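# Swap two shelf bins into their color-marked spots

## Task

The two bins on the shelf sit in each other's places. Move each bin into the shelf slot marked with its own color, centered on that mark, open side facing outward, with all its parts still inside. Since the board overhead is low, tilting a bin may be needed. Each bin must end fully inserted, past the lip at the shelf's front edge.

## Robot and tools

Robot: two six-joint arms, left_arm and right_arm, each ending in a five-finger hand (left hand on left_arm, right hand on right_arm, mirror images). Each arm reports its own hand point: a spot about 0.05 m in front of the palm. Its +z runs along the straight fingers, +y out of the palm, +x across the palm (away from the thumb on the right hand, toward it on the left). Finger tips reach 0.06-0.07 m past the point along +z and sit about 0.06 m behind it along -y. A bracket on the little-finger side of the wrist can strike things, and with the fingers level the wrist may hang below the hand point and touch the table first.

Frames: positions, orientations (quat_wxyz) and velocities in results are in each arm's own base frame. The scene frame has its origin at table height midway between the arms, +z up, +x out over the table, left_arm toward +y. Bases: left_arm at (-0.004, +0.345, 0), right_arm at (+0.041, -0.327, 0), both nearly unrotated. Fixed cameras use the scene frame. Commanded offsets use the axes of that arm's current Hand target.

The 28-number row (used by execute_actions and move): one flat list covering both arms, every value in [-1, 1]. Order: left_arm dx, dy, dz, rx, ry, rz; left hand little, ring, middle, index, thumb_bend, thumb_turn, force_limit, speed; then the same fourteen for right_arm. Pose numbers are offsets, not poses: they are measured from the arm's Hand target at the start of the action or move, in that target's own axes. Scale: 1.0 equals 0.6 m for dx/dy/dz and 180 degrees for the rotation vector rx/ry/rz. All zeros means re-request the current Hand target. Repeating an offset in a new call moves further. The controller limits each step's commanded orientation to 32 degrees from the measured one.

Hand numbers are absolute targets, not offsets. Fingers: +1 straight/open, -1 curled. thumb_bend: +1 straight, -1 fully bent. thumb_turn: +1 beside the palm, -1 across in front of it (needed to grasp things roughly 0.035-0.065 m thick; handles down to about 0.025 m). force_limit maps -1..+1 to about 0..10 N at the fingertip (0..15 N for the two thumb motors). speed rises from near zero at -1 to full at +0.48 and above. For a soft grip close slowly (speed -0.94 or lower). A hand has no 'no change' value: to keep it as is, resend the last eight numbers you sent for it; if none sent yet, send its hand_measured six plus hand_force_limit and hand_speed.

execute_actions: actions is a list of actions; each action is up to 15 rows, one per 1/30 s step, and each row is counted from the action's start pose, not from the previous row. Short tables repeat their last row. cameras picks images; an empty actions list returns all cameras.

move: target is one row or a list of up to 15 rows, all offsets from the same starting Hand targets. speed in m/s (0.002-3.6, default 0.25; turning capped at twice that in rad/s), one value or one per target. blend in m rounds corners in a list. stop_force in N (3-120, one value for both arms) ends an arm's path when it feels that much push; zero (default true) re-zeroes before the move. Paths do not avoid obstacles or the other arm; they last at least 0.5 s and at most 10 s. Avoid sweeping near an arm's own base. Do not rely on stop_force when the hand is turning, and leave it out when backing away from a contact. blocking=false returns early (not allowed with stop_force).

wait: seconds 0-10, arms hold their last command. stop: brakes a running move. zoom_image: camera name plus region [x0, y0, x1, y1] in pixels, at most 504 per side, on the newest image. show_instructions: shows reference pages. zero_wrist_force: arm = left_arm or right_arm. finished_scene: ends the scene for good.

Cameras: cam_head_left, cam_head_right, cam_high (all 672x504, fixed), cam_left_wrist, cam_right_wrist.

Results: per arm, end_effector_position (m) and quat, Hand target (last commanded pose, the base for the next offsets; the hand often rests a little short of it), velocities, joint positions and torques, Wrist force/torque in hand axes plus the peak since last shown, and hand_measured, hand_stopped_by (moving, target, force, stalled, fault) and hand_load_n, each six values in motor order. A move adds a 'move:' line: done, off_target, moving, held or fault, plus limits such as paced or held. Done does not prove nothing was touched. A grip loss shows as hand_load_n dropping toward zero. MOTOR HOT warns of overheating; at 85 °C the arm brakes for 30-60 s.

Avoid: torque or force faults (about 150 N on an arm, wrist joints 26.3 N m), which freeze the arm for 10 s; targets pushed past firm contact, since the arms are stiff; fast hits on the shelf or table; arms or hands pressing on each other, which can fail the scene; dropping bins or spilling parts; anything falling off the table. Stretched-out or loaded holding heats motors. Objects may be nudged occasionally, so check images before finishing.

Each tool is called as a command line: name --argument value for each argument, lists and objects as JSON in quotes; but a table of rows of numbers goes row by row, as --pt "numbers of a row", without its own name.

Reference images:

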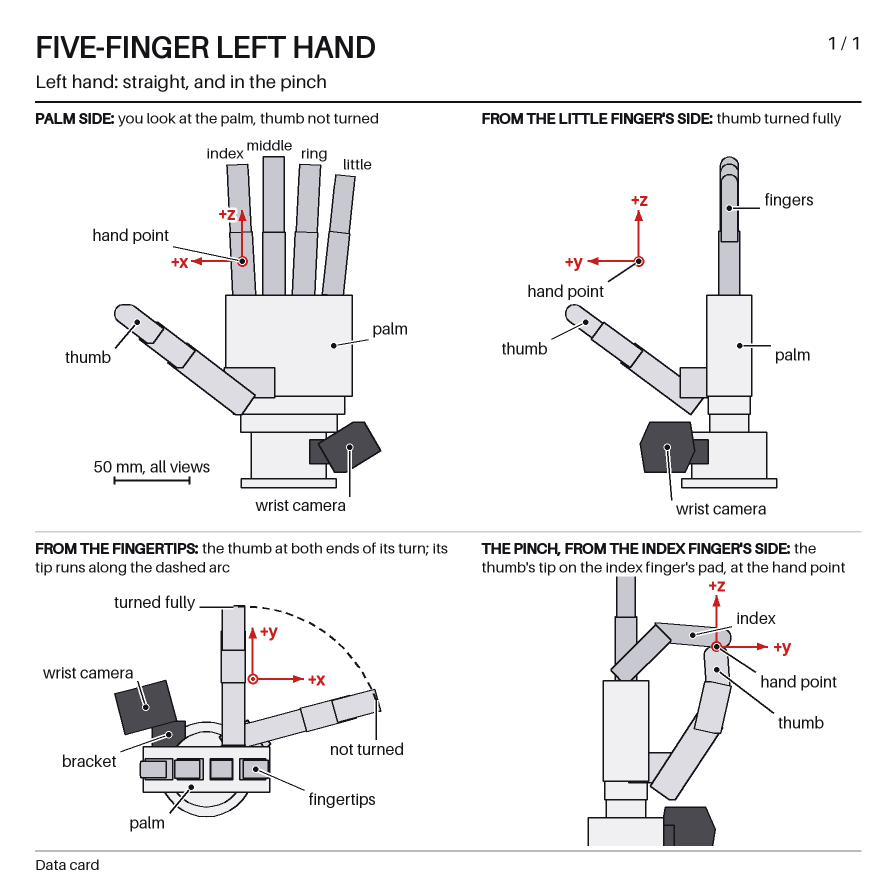

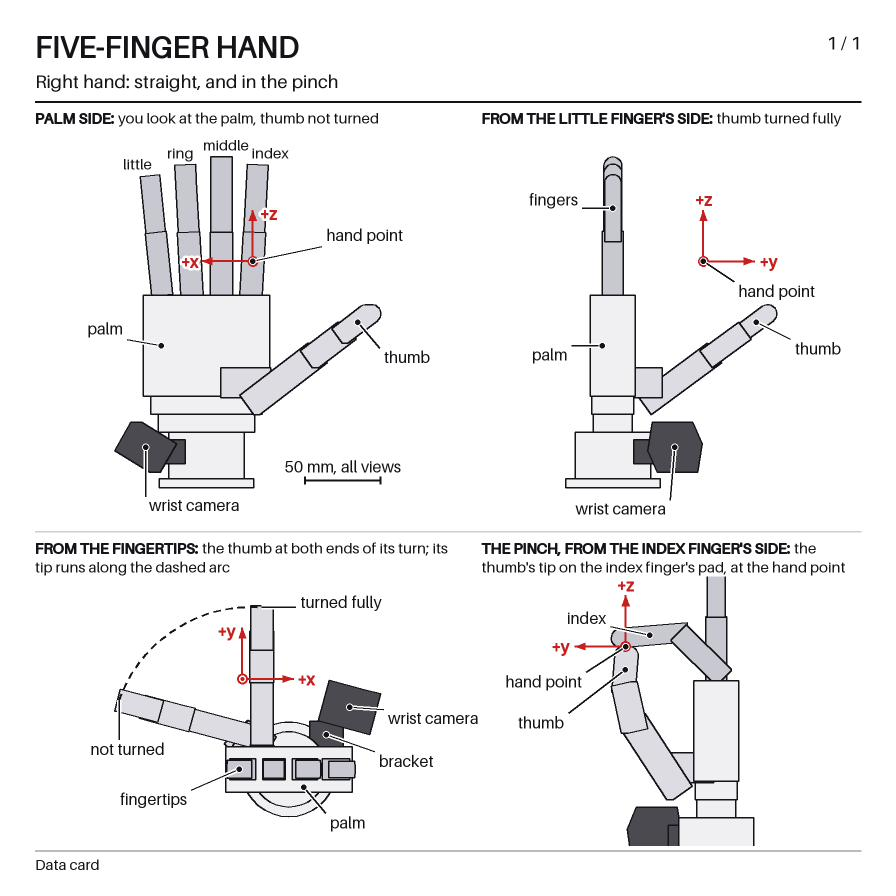

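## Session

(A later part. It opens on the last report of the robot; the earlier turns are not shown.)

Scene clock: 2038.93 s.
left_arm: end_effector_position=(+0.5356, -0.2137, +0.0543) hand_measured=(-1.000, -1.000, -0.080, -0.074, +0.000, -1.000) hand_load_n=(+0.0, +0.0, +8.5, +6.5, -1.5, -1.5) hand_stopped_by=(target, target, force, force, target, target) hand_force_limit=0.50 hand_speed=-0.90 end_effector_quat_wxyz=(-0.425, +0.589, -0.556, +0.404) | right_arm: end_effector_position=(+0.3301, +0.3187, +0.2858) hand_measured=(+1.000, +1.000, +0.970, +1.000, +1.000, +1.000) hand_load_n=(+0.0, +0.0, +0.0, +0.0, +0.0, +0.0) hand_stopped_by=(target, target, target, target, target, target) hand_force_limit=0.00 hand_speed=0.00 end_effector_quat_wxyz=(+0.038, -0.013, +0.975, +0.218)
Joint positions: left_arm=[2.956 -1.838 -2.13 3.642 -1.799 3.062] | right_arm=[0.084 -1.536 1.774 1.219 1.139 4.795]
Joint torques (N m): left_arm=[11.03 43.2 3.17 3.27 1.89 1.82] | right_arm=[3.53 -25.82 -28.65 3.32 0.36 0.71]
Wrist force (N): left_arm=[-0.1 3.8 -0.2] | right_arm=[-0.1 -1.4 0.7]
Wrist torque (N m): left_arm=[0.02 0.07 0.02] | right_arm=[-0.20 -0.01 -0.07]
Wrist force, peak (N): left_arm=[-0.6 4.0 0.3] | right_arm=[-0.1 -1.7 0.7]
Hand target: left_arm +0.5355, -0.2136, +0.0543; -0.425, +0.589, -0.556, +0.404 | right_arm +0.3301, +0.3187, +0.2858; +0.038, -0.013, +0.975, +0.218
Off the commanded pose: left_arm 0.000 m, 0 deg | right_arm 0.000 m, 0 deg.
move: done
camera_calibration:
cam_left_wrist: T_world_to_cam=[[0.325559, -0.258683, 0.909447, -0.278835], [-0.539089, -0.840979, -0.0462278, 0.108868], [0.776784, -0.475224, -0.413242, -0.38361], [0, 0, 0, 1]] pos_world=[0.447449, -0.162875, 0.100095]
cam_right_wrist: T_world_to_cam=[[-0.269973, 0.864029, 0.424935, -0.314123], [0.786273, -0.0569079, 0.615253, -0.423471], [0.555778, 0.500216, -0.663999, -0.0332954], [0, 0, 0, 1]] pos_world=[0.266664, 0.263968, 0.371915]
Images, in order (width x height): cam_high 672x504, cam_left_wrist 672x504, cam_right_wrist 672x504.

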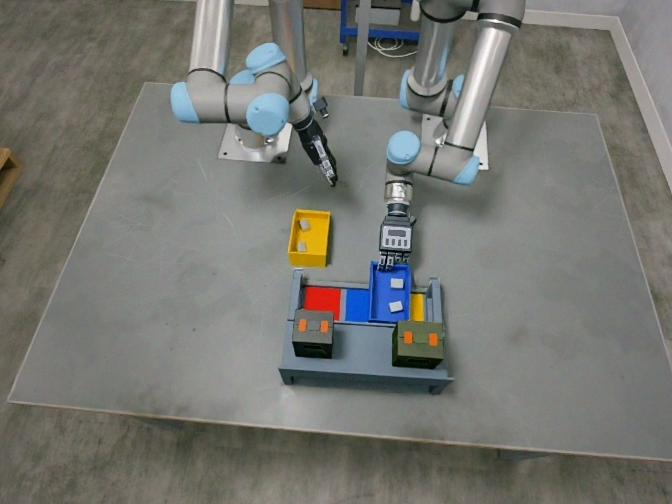

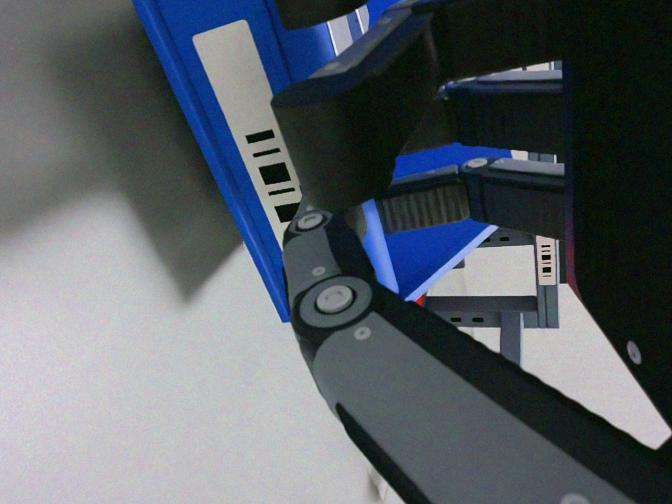

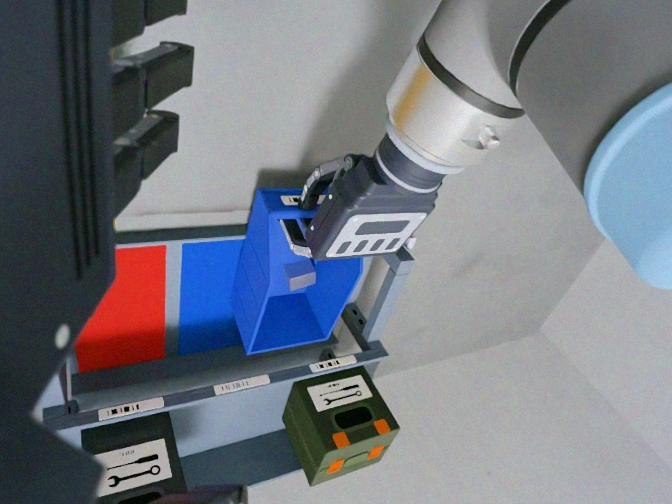

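move --target '[0.1,0,0,0,0,0,-1,-1,-0.6,-0.6,0,-1,0.5,-0.9, 0,0,0,0,0,0,1,1,0.97,1,1,1,0,0]' --speed 0.04 --cameras '["cam_left_wrist","cam_right_wrist","cam_high","cam_head_left"]'

zoom_image --camera "cam_right_wrist" --region '[60, 170, 420, 430]'

zoom_image --camera "cam_high" --region '[280, 240, 460, 340]'

zoom_image --camera "cam_head_left" --region '[160, 200, 360, 340]'

Scene clock: 2049.60 s.
left_arm: end_effector_position=(+0.5389, -0.2736, +0.0544) hand_measured=(-1.000, -1.000, -0.080, -0.074, +0.000, -1.000) hand_load_n=(+0.0, +0.0, +9.0, +6.5, -2.0, -1.5) hand_stopped_by=(target, target, force, force, target, target) hand_force_limit=0.50 hand_speed=-0.90 end_effector_quat_wxyz=(-0.425, +0.589, -0.556, +0.404) | right_arm: end_effector_position=(+0.3301, +0.3187, +0.2858) hand_measured=(+1.000, +1.000, +0.970, +1.000, +1.000, +1.000) hand_load_n=(+0.0, +0.0, +0.0, +0.0, -0.5, +0.0) hand_stopped_by=(target, target, target, target, target, target) hand_force_limit=0.00 hand_speed=0.00 end_effector_quat_wxyz=(+0.038, -0.013, +0.975, +0.218)
Joint positions: left_arm=[2.8 -1.915 -2.018 3.591 -1.947 3.008] | right_arm=[0.084 -1.536 1.774 1.219 1.139 4.795]
Joint torques (N m): left_arm=[10.88 45.21 1.53 3.17 1.47 1.81] | right_arm=[3.02 -24.94 -29.73 3.36 0.4 0.69]
Wrist force (N): left_arm=[-0.4 2.6 -0.5] | right_arm=[-0.2 -1.2 0.4]
Wrist torque (N m): left_arm=[-0.01 0.09 0.00] | right_arm=[-0.15 0.02 -0.07]
Wrist force, peak (N): left_arm=[-0.3 4.1 0.3] | right_arm=[-0.3 -1.6 0.7]
Hand target: left_arm +0.5389, -0.2735, +0.0545; -0.425, +0.589, -0.556, +0.404 | right_arm +0.3301, +0.3187, +0.2858; +0.038, -0.013, +0.975, +0.218
Off the commanded pose: left_arm 0.000 m, 0 deg | right_arm 0.000 m, 0 deg.
move: done
camera_calibration:
cam_left_wrist: T_world_to_cam=[[0.325559, -0.258683, 0.909447, -0.295586], [-0.539089, -0.840979, -0.0462278, 0.0602818], [0.776784, -0.475224, -0.413242, -0.414557], [0, 0, 0, 1]] pos_world=[0.450749, -0.222775, 0.100295]
cam_right_wrist: T_world_to_cam=[[-0.269973, 0.864029, 0.424935, -0.314123], [0.786273, -0.0569079, 0.615253, -0.423471], [0.555778, 0.500216, -0.663999, -0.0332954], [0, 0, 0, 1]] pos_world=[0.266664, 0.263968, 0.371915]
Images, in order (width x height): cam_head_left 672x504, cam_high 672x504, cam_left_wrist 672x504, cam_right_wrist 672x504.

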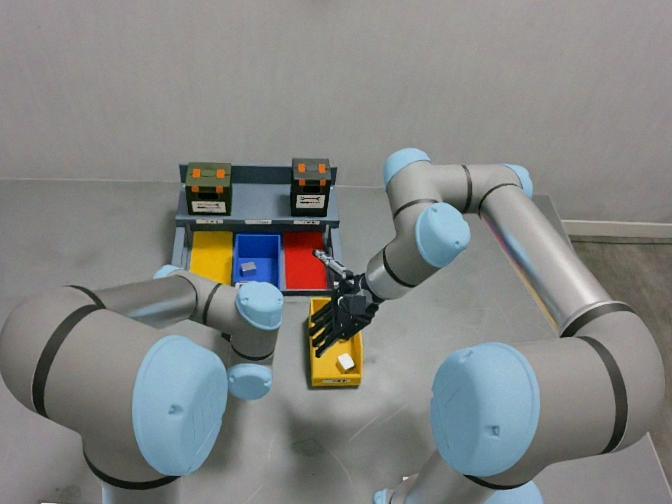

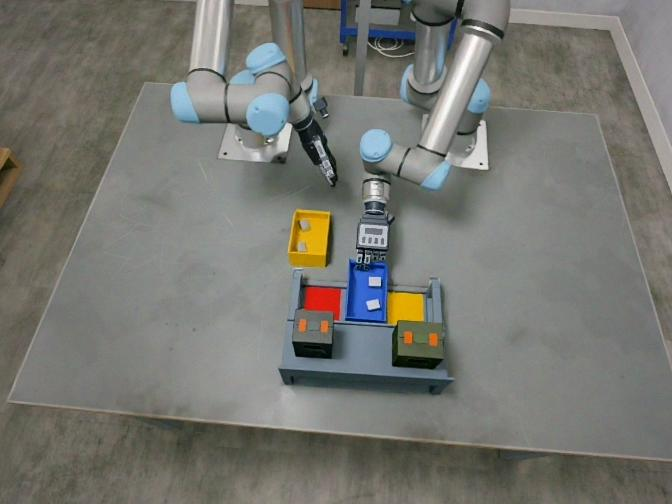

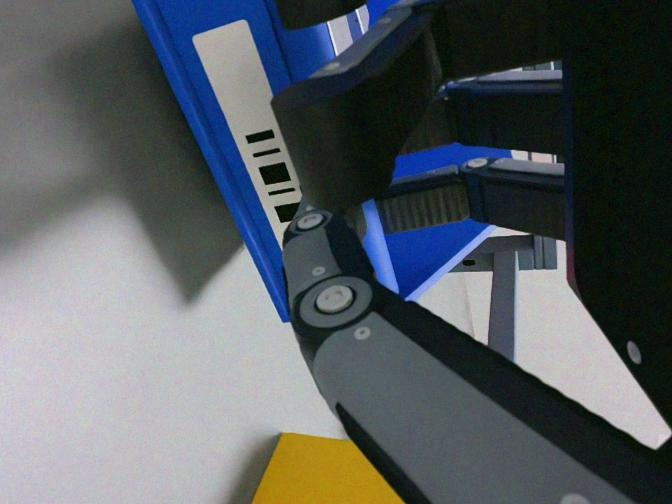

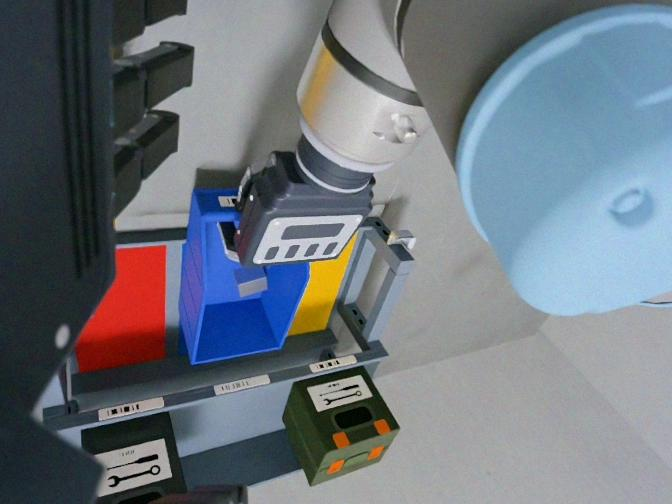

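Scaled by 1.400 from the camera's 672x504 image, which has a finer 960x720 frame.

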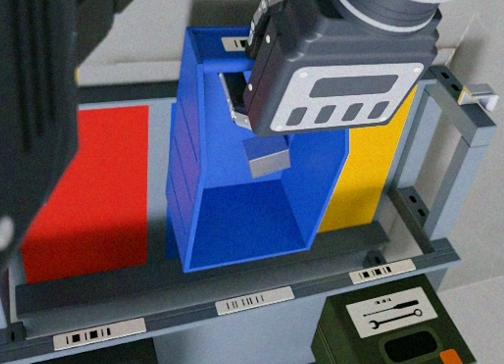

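Scaled by 2.800 from the camera's 672x504 image, which has a finer 960x720 frame.

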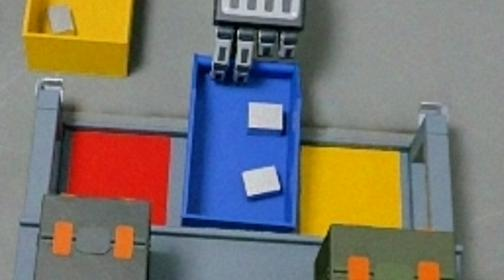

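Scaled by 2.520 from the camera's 672x504 image, which has a finer 960x720 frame.

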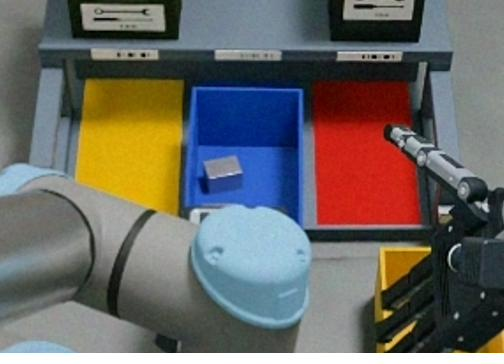

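move --target '[0,-0.0383,0.1178,0,0,0,-1,-1,-0.6,-0.6,0,-1,0.5,-0.9, 0,0,0,0,0,0,1,1,0.97,1,1,1,0,0]' --speed 0.05 --stop_force 12 --cameras '["cam_left_wrist","cam_right_wrist","cam_high"]'

zoom_image --camera "cam_left_wrist" --region '[60, 0, 460, 330]'

zoom_image --camera "cam_high" --region '[280, 240, 460, 340]'

Scene clock: 2117.63 s.
left_arm: end_effector_position=(+0.6131, -0.2693, +0.0543) hand_measured=(-1.000, -1.000, -0.080, -0.074, +0.000, -1.000) hand_load_n=(+0.0, +0.0, +9.0, +6.0, -1.5, -2.0) hand_stopped_by=(target, target, force, force, target, target) hand_force_limit=0.50 hand_speed=-0.90 end_effector_quat_wxyz=(-0.425, +0.589, -0.556, +0.404) | right_arm: end_effector_position=(+0.3301, +0.3187, +0.2858) hand_measured=(+1.000, +1.000, +0.970, +1.000, +1.000, +1.000) hand_load_n=(+0.0, +0.0, +0.0, +0.0, +0.0, +0.0) hand_stopped_by=(target, target, target, target, target, target) hand_force_limit=0.00 hand_speed=0.00 end_effector_quat_wxyz=(+0.038, -0.013, +0.975, +0.218)
Joint positions: left_arm=[2.864 -2.024 -1.845 3.535 -1.886 3.031] | right_arm=[0.084 -1.536 1.774 1.219 1.139 4.795]
Joint torques (N m): left_arm=[-10.2 52.42 3.35 3.16 -1.45 -1.77] | right_arm=[1.73 -24.75 -29.18 3.21 0.34 0.85]
Wrist force (N): left_arm=[-0.1 3.8 0.3] | right_arm=[-0.1 -1.4 0.8]
Wrist torque (N m): left_arm=[0.04 0.07 -0.07] | right_arm=[-0.19 0.00 -0.07]
Wrist force, peak (N): left_arm=[-0.2 4.5 -0.5] | right_arm=[-0.3 -1.8 0.7]
Hand target: left_arm +0.6131, -0.2693, +0.0543; -0.425, +0.589, -0.556, +0.404 | right_arm +0.3301, +0.3187, +0.2858; +0.038, -0.013, +0.975, +0.218
Off the commanded pose: left_arm 0.000 m, 0 deg | right_arm 0.000 m, 0 deg.
move: done
camera_calibration:
cam_left_wrist: T_world_to_cam=[[0.325385, -0.25879, 0.909479, -0.318384], [-0.539038, -0.841, -0.0464522, 0.10388], [0.776893, -0.475129, -0.413147, -0.470279], [0, 0, 0, 1]] pos_world=[0.524949, -0.218475, 0.100095]
cam_right_wrist: T_world_to_cam=[[-0.269973, 0.864029, 0.424935, -0.314123], [0.786273, -0.0569079, 0.615253, -0.423471], [0.555778, 0.500216, -0.663999, -0.0332954], [0, 0, 0, 1]] pos_world=[0.266664, 0.263968, 0.371915]
Images, in order (width x height): cam_high 672x504, cam_left_wrist 672x504, cam_right_wrist 672x504.

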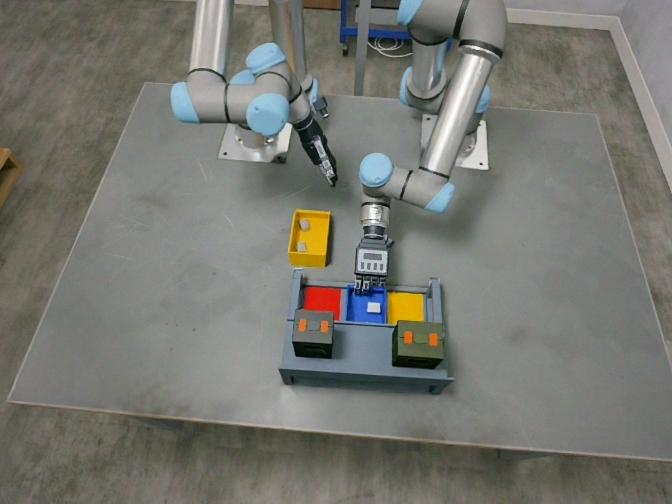

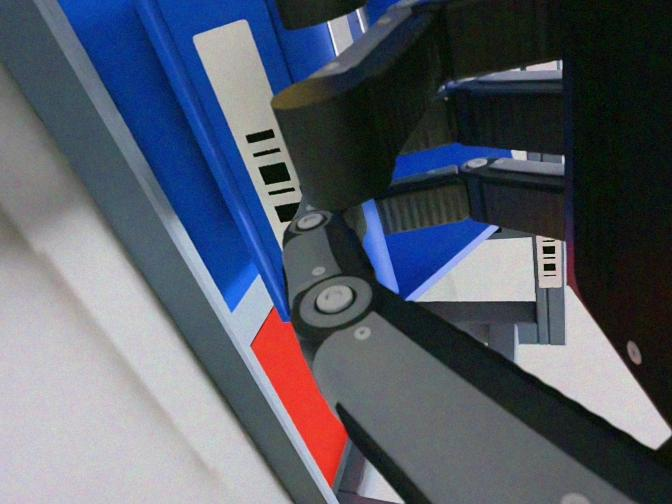

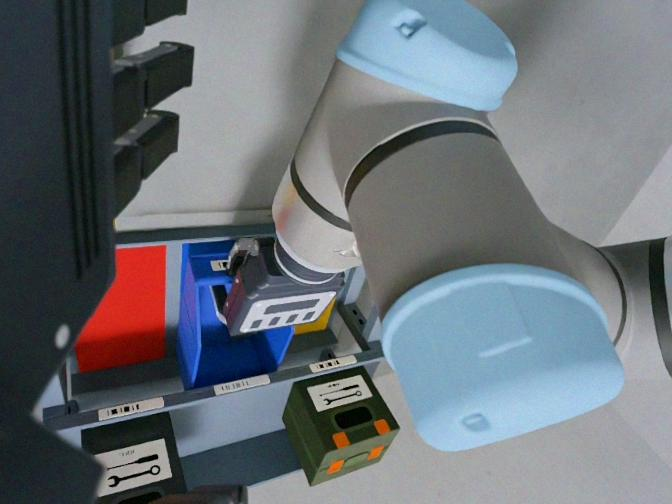

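Scaled by 1.260 from the camera's 672x504 image, which has a finer 960x720 frame.

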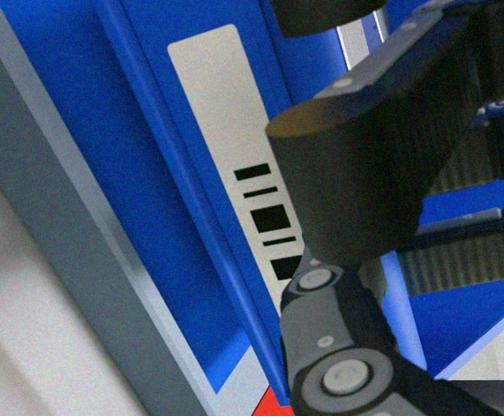

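Scaled by 2.800 from the camera's 672x504 image, which has a finer 960x720 frame.

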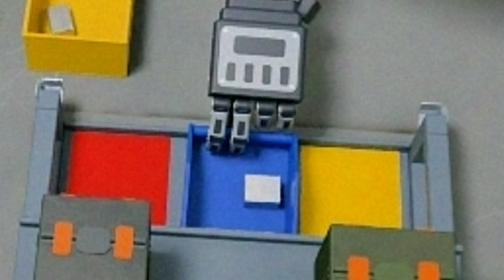

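move --target '[0,0.033,0.0107,0.0167,0,0,-1,-1,-0.6,-0.6,0,-1,0.5,-0.9, 0,0,0,0,0,0,1,1,0.97,1,1,1,0,0]' --speed 0.02 --cameras '["cam_left_wrist"]'

zoom_image --camera "cam_left_wrist" --region '[60, 0, 460, 330]'

Scene clock: 2142.30 s.
left_arm: end_effector_position=(+0.6128, -0.2693, +0.0331) hand_measured=(-1.000, -1.000, -0.080, -0.074, +0.000, -1.000) hand_load_n=(+0.0, +0.5, +7.5, +5.5, +1.5, -1.5) hand_stopped_by=(target, target, force, force, target, target) hand_force_limit=0.50 hand_speed=-0.90 end_effector_quat_wxyz=(-0.441, +0.578, -0.545, +0.418) end_effector_velocity=(+0.000, +0.000, +0.001) end_effector_angular_velocity=(+0.001, +0.002, -0.001) | right_arm: end_effector_position=(+0.3301, +0.3187, +0.2858) hand_measured=(+1.000, +1.000, +0.970, +1.000, +1.000, +1.000) hand_load_n=(+0.0, +0.0, +0.0, +0.0, -0.5, +0.0) hand_stopped_by=(target, target, target, target, target, target) hand_force_limit=0.00 hand_speed=0.00 end_effector_quat_wxyz=(+0.038, -0.013, +0.975, +0.218)
Joint positions: left_arm=[2.859 -2.058 -1.898 3.676 -1.897 3.047] | right_arm=[0.084 -1.536 1.774 1.219 1.139 4.795]
Joint velocities: left_arm=[0 0.002 0.002 -0.005 0.001 0.001] | right_arm=[within noise]
Joint torques (N m): left_arm=[-5.95 48.46 27.39 -0.6 -0.26 0.01] | right_arm=[3.22 -24.85 -28.89 3.24 0.28 0.63]
Wrist force (N): left_arm=[0.0 1.1 0.3] | right_arm=[-0.2 -1.3 0.7]
Wrist torque (N m): left_arm=[-0.01 0.07 0.03] | right_arm=[-0.17 0.01 -0.07]
Wrist force, peak (N): left_arm=[-0.3 4.2 0.7] | right_arm=[-0.3 -1.7 0.6]
Hand target: left_arm +0.6130, -0.2694, +0.0334; -0.441, +0.578, -0.545, +0.418 | right_arm +0.3301, +0.3187, +0.2858; +0.038, -0.013, +0.975, +0.218
Off the commanded pose: left_arm 0.000 m, 0 deg | right_arm 0.000 m, 0 deg.
move: done
camera_calibration:
cam_left_wrist: T_world_to_cam=[[0.27787, -0.261743, 0.924272, -0.271179], [-0.53571, -0.840878, -0.0770727, 0.101674], [0.797373, -0.473725, -0.373873, -0.492251], [0, 0, 0, 1]] pos_world=[0.522328, -0.218676, 0.0744398]
Images, in order (width x height): cam_left_wrist 672x504.

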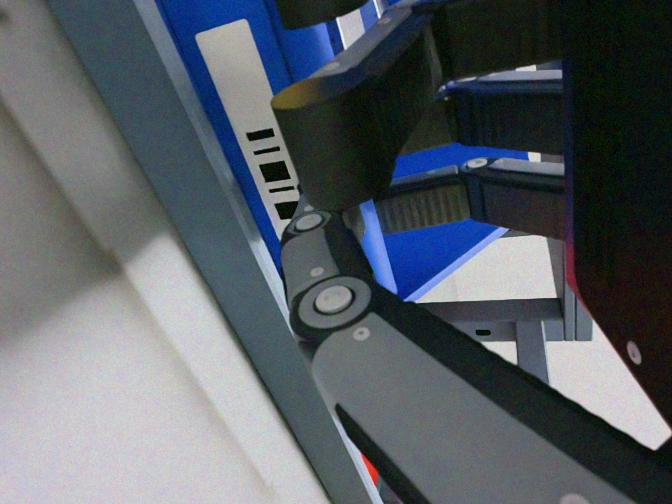

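Scaled by 1.260 from the camera's 672x504 image, which has a finer 960x720 frame.

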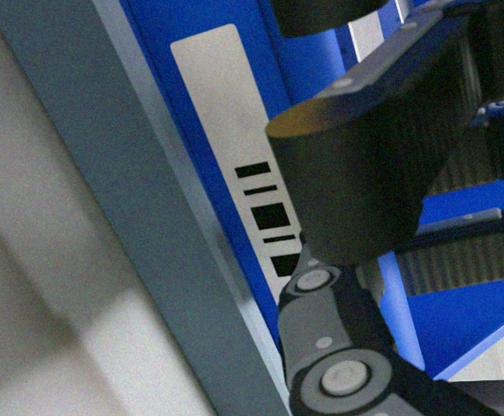

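move --target '[0,0.003,0.0008,0,0,0,-1,-1,-0.6,-0.6,0,-1,0.5,-0.9, 0,0,0,0,0,0,1,1,0.97,1,1,1,0,0]' --speed 0.02 --cameras '["cam_right_wrist","cam_high","cam_head_left","cam_head_right"]'

zoom_image --camera "cam_right_wrist" --region '[60, 200, 400, 430]'

zoom_image --camera "cam_high" --region '[280, 260, 460, 340]'

zoom_image --camera "cam_head_left" --region '[160, 200, 360, 320]'

zoom_image --camera "cam_head_right" --region '[150, 200, 350, 320]'

Scene clock: 2155.53 s.
left_arm: end_effector_position=(+0.6131, -0.2694, +0.0316) hand_measured=(-1.000, -1.000, -0.080, -0.074, +0.000, -1.000) hand_load_n=(+0.0, +0.0, +7.0, +5.5, -2.5, -1.5) hand_stopped_by=(target, target, force, force, target, target) hand_force_limit=0.50 hand_speed=-0.90 end_effector_quat_wxyz=(-0.441, +0.578, -0.545, +0.418) | right_arm: end_effector_position=(+0.3301, +0.3187, +0.2858) hand_measured=(+1.000, +1.000, +0.970, +1.000, +1.000, +1.000) hand_load_n=(+0.0, +0.0, +0.0, +0.0, +0.0, +0.0) hand_stopped_by=(target, target, target, target, target, target) hand_force_limit=0.00 hand_speed=0.00 end_effector_quat_wxyz=(+0.038, -0.013, +0.975, +0.218)
Joint positions: left_arm=[2.859 -2.061 -1.899 3.68 -1.897 3.047] | right_arm=[0.084 -1.536 1.774 1.219 1.139 4.795]
Joint torques (N m): left_arm=[3.77 9.46 -4.51 -0.9 0.91 -1.38] | right_arm=[3.29 -25.05 -28.12 3.09 0.56 0.59]
Wrist force (N): left_arm=[-0.2 -21.3 -15.1] | right_arm=[-0.2 -1.4 0.5]
Wrist torque (N m): left_arm=[-0.35 -0.17 0.38] | right_arm=[-0.18 0.02 -0.08]
Wrist force, peak (N): left_arm=[-0.2 -22.5 -15.3] | right_arm=[-0.2 -1.6 0.6]
Hand target: left_arm +0.6130, -0.2694, +0.0316; -0.441, +0.578, -0.545, +0.418 | right_arm +0.3301, +0.3187, +0.2858; +0.038, -0.013, +0.975, +0.218
Off the commanded pose: left_arm 0.000 m, 0 deg | right_arm 0.000 m, 0 deg.
move: done
camera_calibration:
cam_right_wrist: T_world_to_cam=[[-0.269973, 0.864029, 0.424935, -0.314123], [0.786273, -0.0569079, 0.615253, -0.423471], [0.555778, 0.500216, -0.663999, -0.0332954], [0, 0, 0, 1]] pos_world=[0.266664, 0.263968, 0.371915]
Images, in order (width x height): cam_head_left 672x504, cam_head_right 672x504, cam_high 672x504, cam_right_wrist 672x504.

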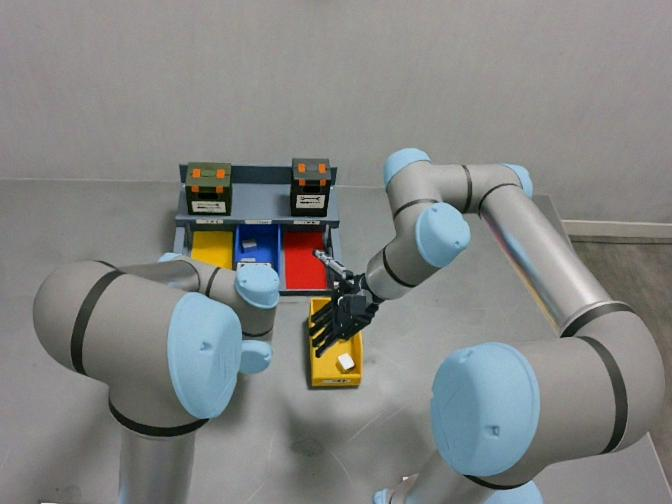

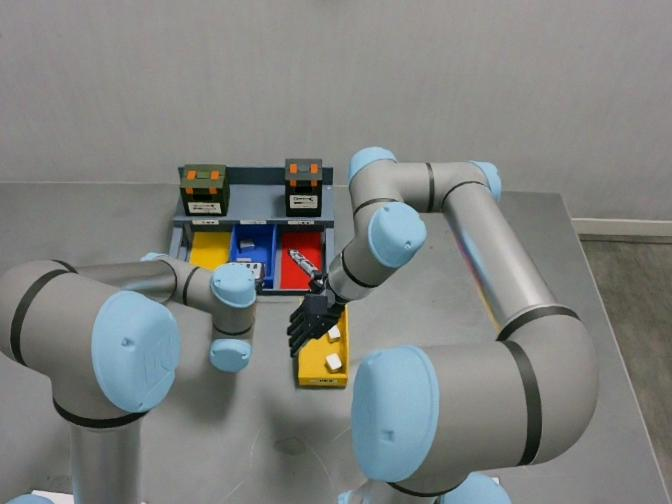

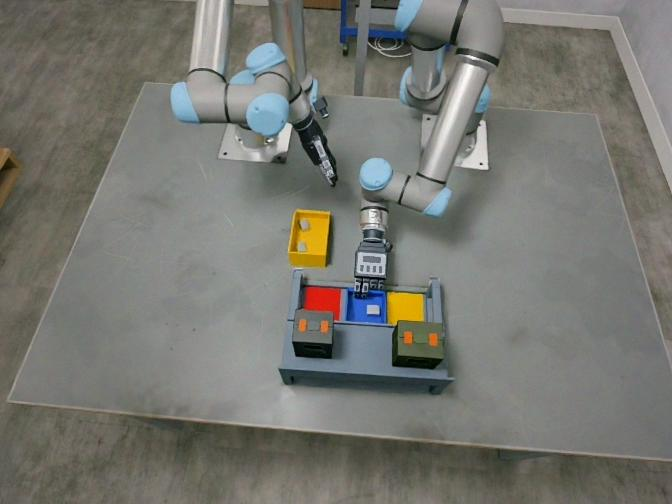

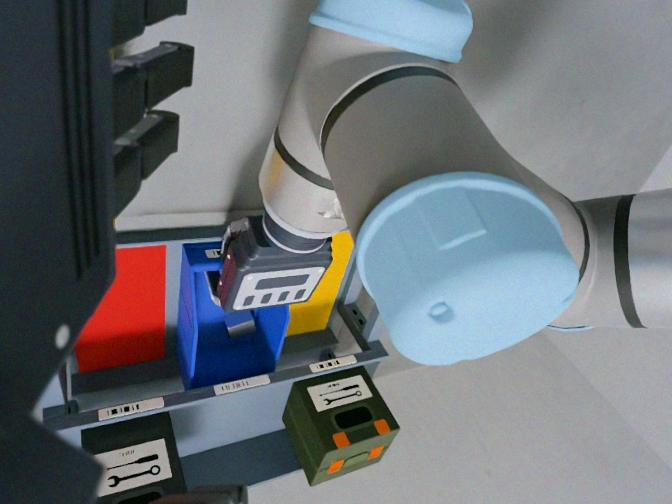

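Scaled by 1.482 from the camera's 672x504 image, which has a finer 960x720 frame.

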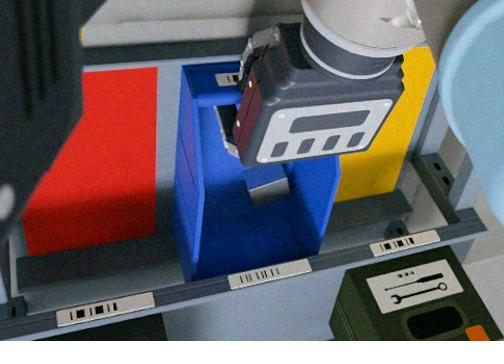

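Scaled by 2.800 from the camera's 672x504 image, which has a finer 960x720 frame.

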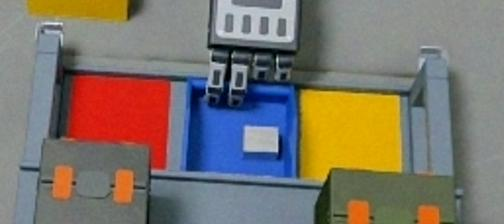

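Scaled by 2.520 from the camera's 672x504 image, which has a finer 960x720 frame.

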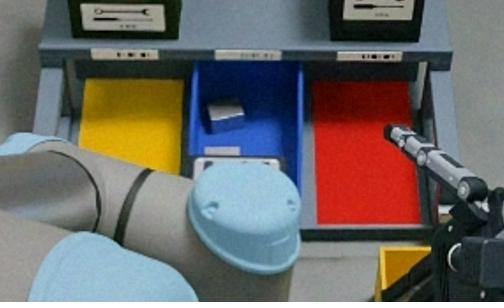

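Scaled by 2.520 from the camera's 672x504 image, which has a finer 960x720 frame.

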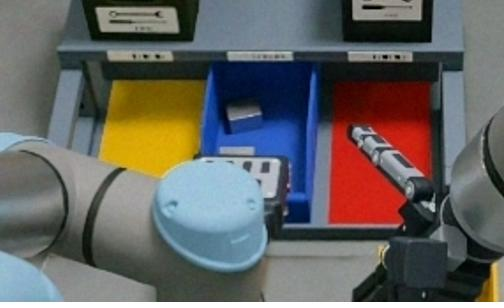

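move --target '[0,-0.0021,-0.0006,0,0,0,-1,-1,-0.6,-0.6,0,-1,0.5,-0.9, 0,0,0,0,0,0,1,1,0.97,1,1,1,0,0]' --speed 0.02

move --target '[0,0,0,0,0,0,-1,-1,0.25,0.25,0.1,-1,0.5,-0.6, 0,0,0,0,0,0,1,1,0.97,1,1,1,0,0]' --cameras '["cam_left_wrist"]'

Scene clock: 2173.73 s.
left_arm: end_effector_position=(+0.6129, -0.2694, +0.0328) hand_measured=(-1.000, -1.000, -0.080, -0.074, +0.000, -1.000) hand_load_n=(+0.0, +0.0, +8.0, +5.5, -1.5, -1.5) hand_stopped_by=(target, target, force, force, target, target) hand_force_limit=0.50 hand_speed=-0.90 end_effector_quat_wxyz=(-0.441, +0.578, -0.545, +0.418) | right_arm: end_effector_position=(+0.3301, +0.3187, +0.2858) hand_measured=(+1.000, +1.000, +0.970, +1.000, +1.000, +1.000) hand_load_n=(+0.0, +0.0, +0.0, +0.0, -0.5, +0.0) hand_stopped_by=(target, target, target, target, target, target) hand_force_limit=0.00 hand_speed=0.00 end_effector_quat_wxyz=(+0.038, -0.013, +0.975, +0.218)
Joint positions: left_arm=[2.859 -2.059 -1.898 3.677 -1.897 3.047] | right_arm=[0.084 -1.536 1.774 1.219 1.139 4.795]
Joint torques (N m): left_arm=[-7.9 51.89 29.22 1.95 -1.24 1.73] | right_arm=[2.3 -24.48 -28.98 3.38 0.32 0.59]
Wrist force (N): left_arm=[0.3 2.5 -0.8] | right_arm=[-0.2 -1.4 0.3]
Wrist torque (N m): left_arm=[-0.04 0.05 -0.01] | right_arm=[-0.19 0.03 -0.08]
Wrist force, peak (N): left_arm=[-0.1 -23.7 -15.4] | right_arm=[0.0 -1.8 0.2]
Hand target: left_arm +0.6130, -0.2694, +0.0329; -0.441, +0.578, -0.545, +0.418 | right_arm +0.3301, +0.3187, +0.2858; +0.038, -0.013, +0.975, +0.218
Off the commanded pose: left_arm 0.000 m, 0 deg | right_arm 0.000 m, 0 deg.
move: done

Scene clock: 2174.30 s.
left_arm: end_effector_position=(+0.6130, -0.2694, +0.0329) hand_measured=(-1.000, -1.000, +0.250, +0.250, +0.100, -1.000) hand_load_n=(+0.5, +0.0, +0.0, -0.5, +0.0, +0.0) hand_stopped_by=(target, target, target, target, target, target) hand_force_limit=0.50 hand_speed=-0.60 end_effector_quat_wxyz=(-0.441, +0.578, -0.545, +0.418) | right_arm: end_effector_position=(+0.3301, +0.3187, +0.2858) hand_measured=(+1.000, +1.000, +0.970, +1.000, +1.000, +1.000) hand_load_n=(+0.5, +0.0, +0.0, +0.0, +0.0, -0.5) hand_stopped_by=(target, target, target, target, target, target) hand_force_limit=0.00 hand_speed=0.00 end_effector_quat_wxyz=(+0.038, -0.013, +0.975, +0.218)
Joint positions: left_arm=[2.859 -2.059 -1.898 3.677 -1.897 3.047] | right_arm=[0.084 -1.536 1.774 1.219 1.139 4.795]
Joint torques (N m): left_arm=[-8.1 47.1 24.7 2.53 -1.17 1.16] | right_arm=[2.83 -23.93 -28.94 3.29 0.34 0.65]
Wrist force (N): left_arm=[0.3 0.0 -0.9] | right_arm=[-0.2 -1.5 0.6]
Wrist torque (N m): left_arm=[0.02 0.03 0.06] | right_arm=[-0.20 0.02 -0.08]
Wrist force, peak (N): left_arm=[0.1 3.8 -0.5] | right_arm=[-0.2 -1.7 0.6]
Hand target: left_arm +0.6130, -0.2694, +0.0329; -0.441, +0.578, -0.545, +0.418 | right_arm +0.3301, +0.3187, +0.2858; +0.038, -0.013, +0.975, +0.218
Off the commanded pose: left_arm 0.000 m, 0 deg | right_arm 0.000 m, 0 deg.
move: done
camera_calibration:
cam_left_wrist: T_world_to_cam=[[0.277377, -0.261419, 0.924512, -0.27074], [-0.535647, -0.840917, -0.0770736, 0.101724], [0.797587, -0.473833, -0.373279, -0.492665], [0, 0, 0, 1]] pos_world=[0.522528, -0.218676, 0.0742406]
Images, in order (width x height): cam_left_wrist 672x504.

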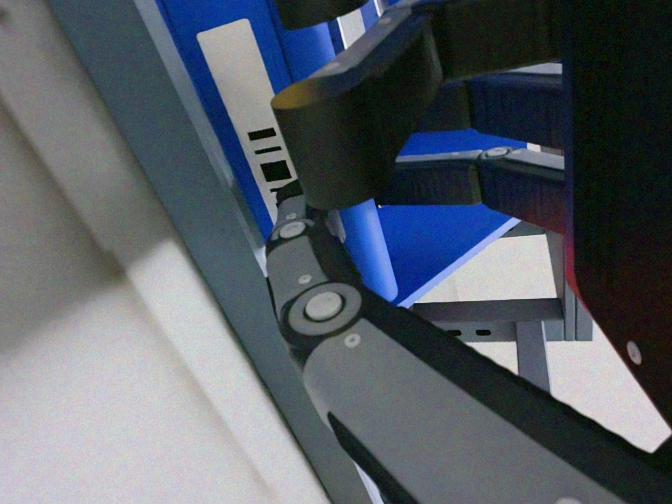

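move --pt "0 0.0022 -0.008 0 0 0 -1 -1 0.25 0.25 0.1 -1 0.5 -0.6 0 0 0 0 0 0 1 1 0.97 1 1 1 0 0" --pt "0 -0.1427 -0.0468 0 0 0 -1 -1 0.25 0.25 0.1 -1 0.5 -0.6 0 0 0 0 0 0 1 1 0.97 1 1 1 0 0" --speed '[0.03,0.1]' --cameras '["all"]'

zoom_image --camera "cam_left_wrist" --region '[60, 60, 400, 400]'

zoom_image --camera "cam_high" --region '[270, 200, 460, 340]'

zoom_image --camera "cam_right_wrist" --region '[60, 200, 430, 430]'

Scene clock: 2216.67 s.
left_arm: end_effector_position=(+0.6084, -0.2694, +0.1230) hand_measured=(-1.000, -1.000, +0.250, +0.250, +0.100, -1.000) hand_load_n=(+0.0, +0.0, +0.0, +0.0, +0.0, +0.0) hand_stopped_by=(target, target, target, target, target, target) hand_force_limit=0.50 hand_speed=-0.60 end_effector_quat_wxyz=(-0.441, +0.578, -0.545, +0.418) | right_arm: end_effector_position=(+0.3301, +0.3187, +0.2858) hand_measured=(+1.000, +1.000, +0.970, +1.000, +1.000, +1.000) hand_load_n=(+0.0, +0.0, +0.0, +0.0, +0.0, +0.5) hand_stopped_by=(target, target, target, target, target, target) hand_force_limit=0.00 hand_speed=0.00 end_effector_quat_wxyz=(+0.038, -0.013, +0.975, +0.218)
Joint positions: left_arm=[2.856 -1.907 -1.834 3.461 -1.9 3.046] | right_arm=[0.084 -1.536 1.774 1.219 1.139 4.795]
Joint torques (N m): left_arm=[10.58 21.11 3.74 0.02 1.23 -0.4] | right_arm=[3.25 -24.72 -29.54 3.26 0.37 0.67]
Wrist force (N): left_arm=[-0.2 -0.1 -1.0] | right_arm=[-0.1 -1.4 0.4]
Wrist torque (N m): left_arm=[0.02 0.10 0.09] | right_arm=[-0.19 0.01 -0.08]
Wrist force, peak (N): left_arm=[0.0 -1.2 -1.1] | right_arm=[-0.2 -1.8 0.6]
Hand target: left_arm +0.6083, -0.2694, +0.1229; -0.441, +0.578, -0.545, +0.418 | right_arm +0.3301, +0.3187, +0.2858; +0.038, -0.013, +0.975, +0.218
Off the commanded pose: left_arm 0.000 m, 0 deg | right_arm 0.000 m, 0 deg.
move: done
camera_calibration:
cam_left_wrist: T_world_to_cam=[[0.277084, -0.261352, 0.924619, -0.35264], [-0.535611, -0.84093, -0.0771881, 0.106118], [0.797712, -0.473849, -0.372991, -0.455526], [0, 0, 0, 1]] pos_world=[0.517928, -0.218776, 0.164341]
cam_right_wrist: T_world_to_cam=[[-0.269973, 0.864029, 0.424935, -0.314123], [0.786273, -0.0569079, 0.615253, -0.423471], [0.555778, 0.500216, -0.663999, -0.0332954], [0, 0, 0, 1]] pos_world=[0.266664, 0.263968, 0.371915]

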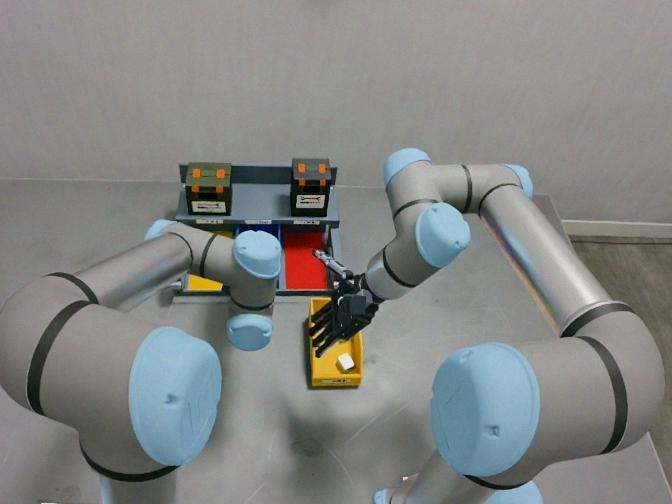

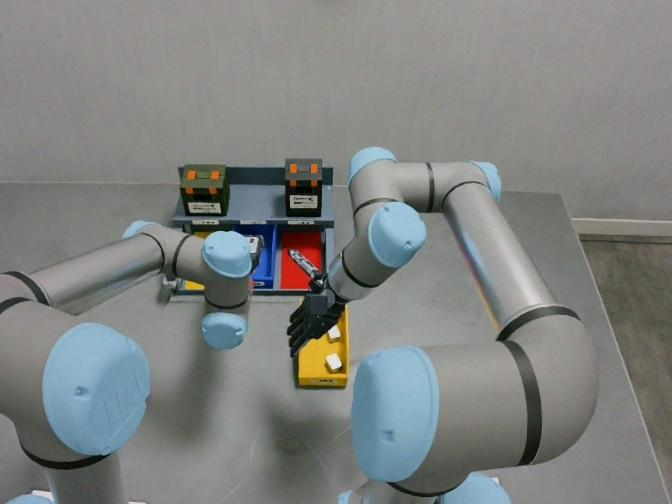

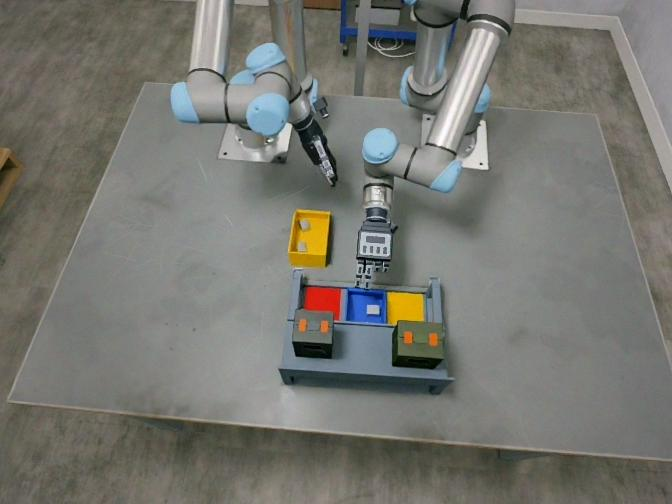

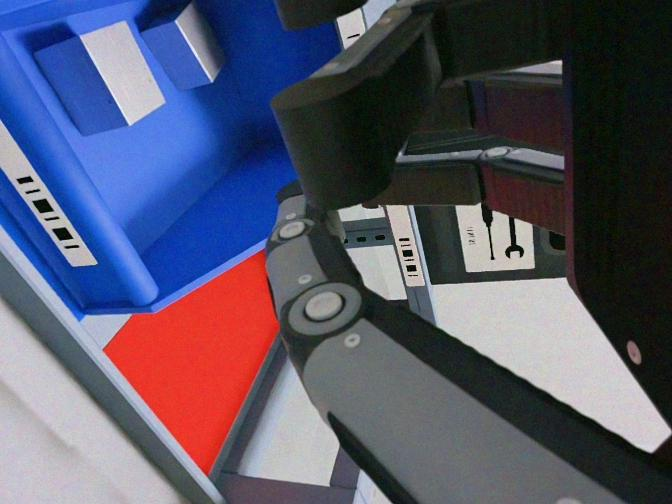

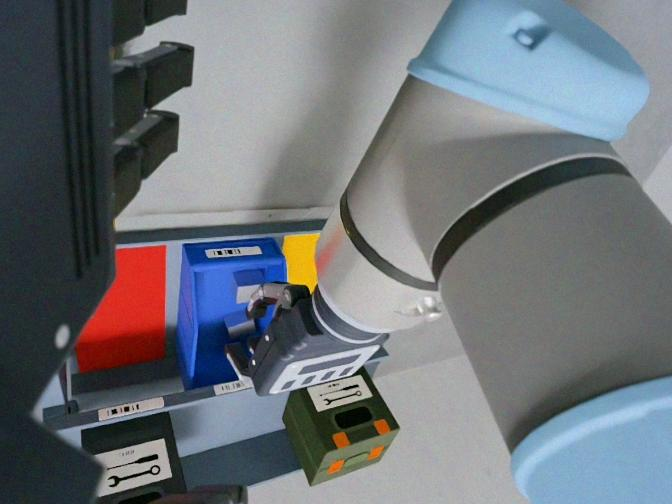

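Scaled by 1.482 from the camera's 672x504 image, which has a finer 960x720 frame.

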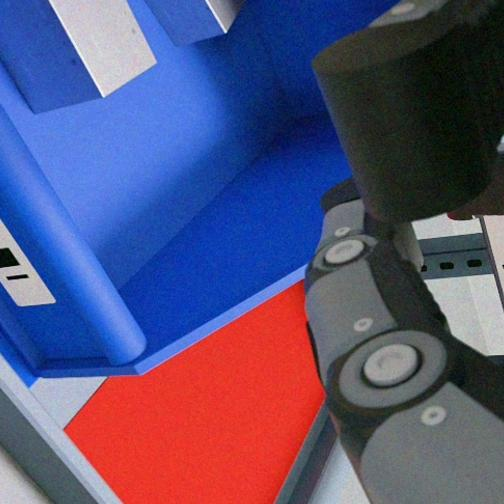

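Scaled by 2.653 from the camera's 672x504 image, which has a finer 960x720 frame.

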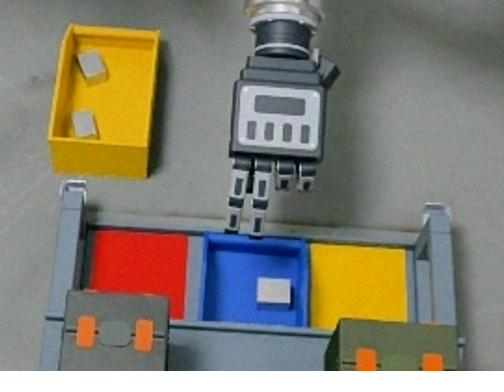

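Scaled by 1.362 from the camera's 672x504 image, which has a finer 960x720 frame.

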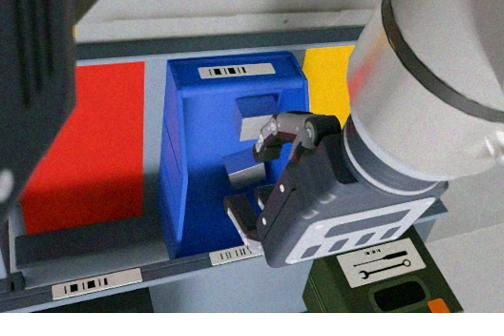

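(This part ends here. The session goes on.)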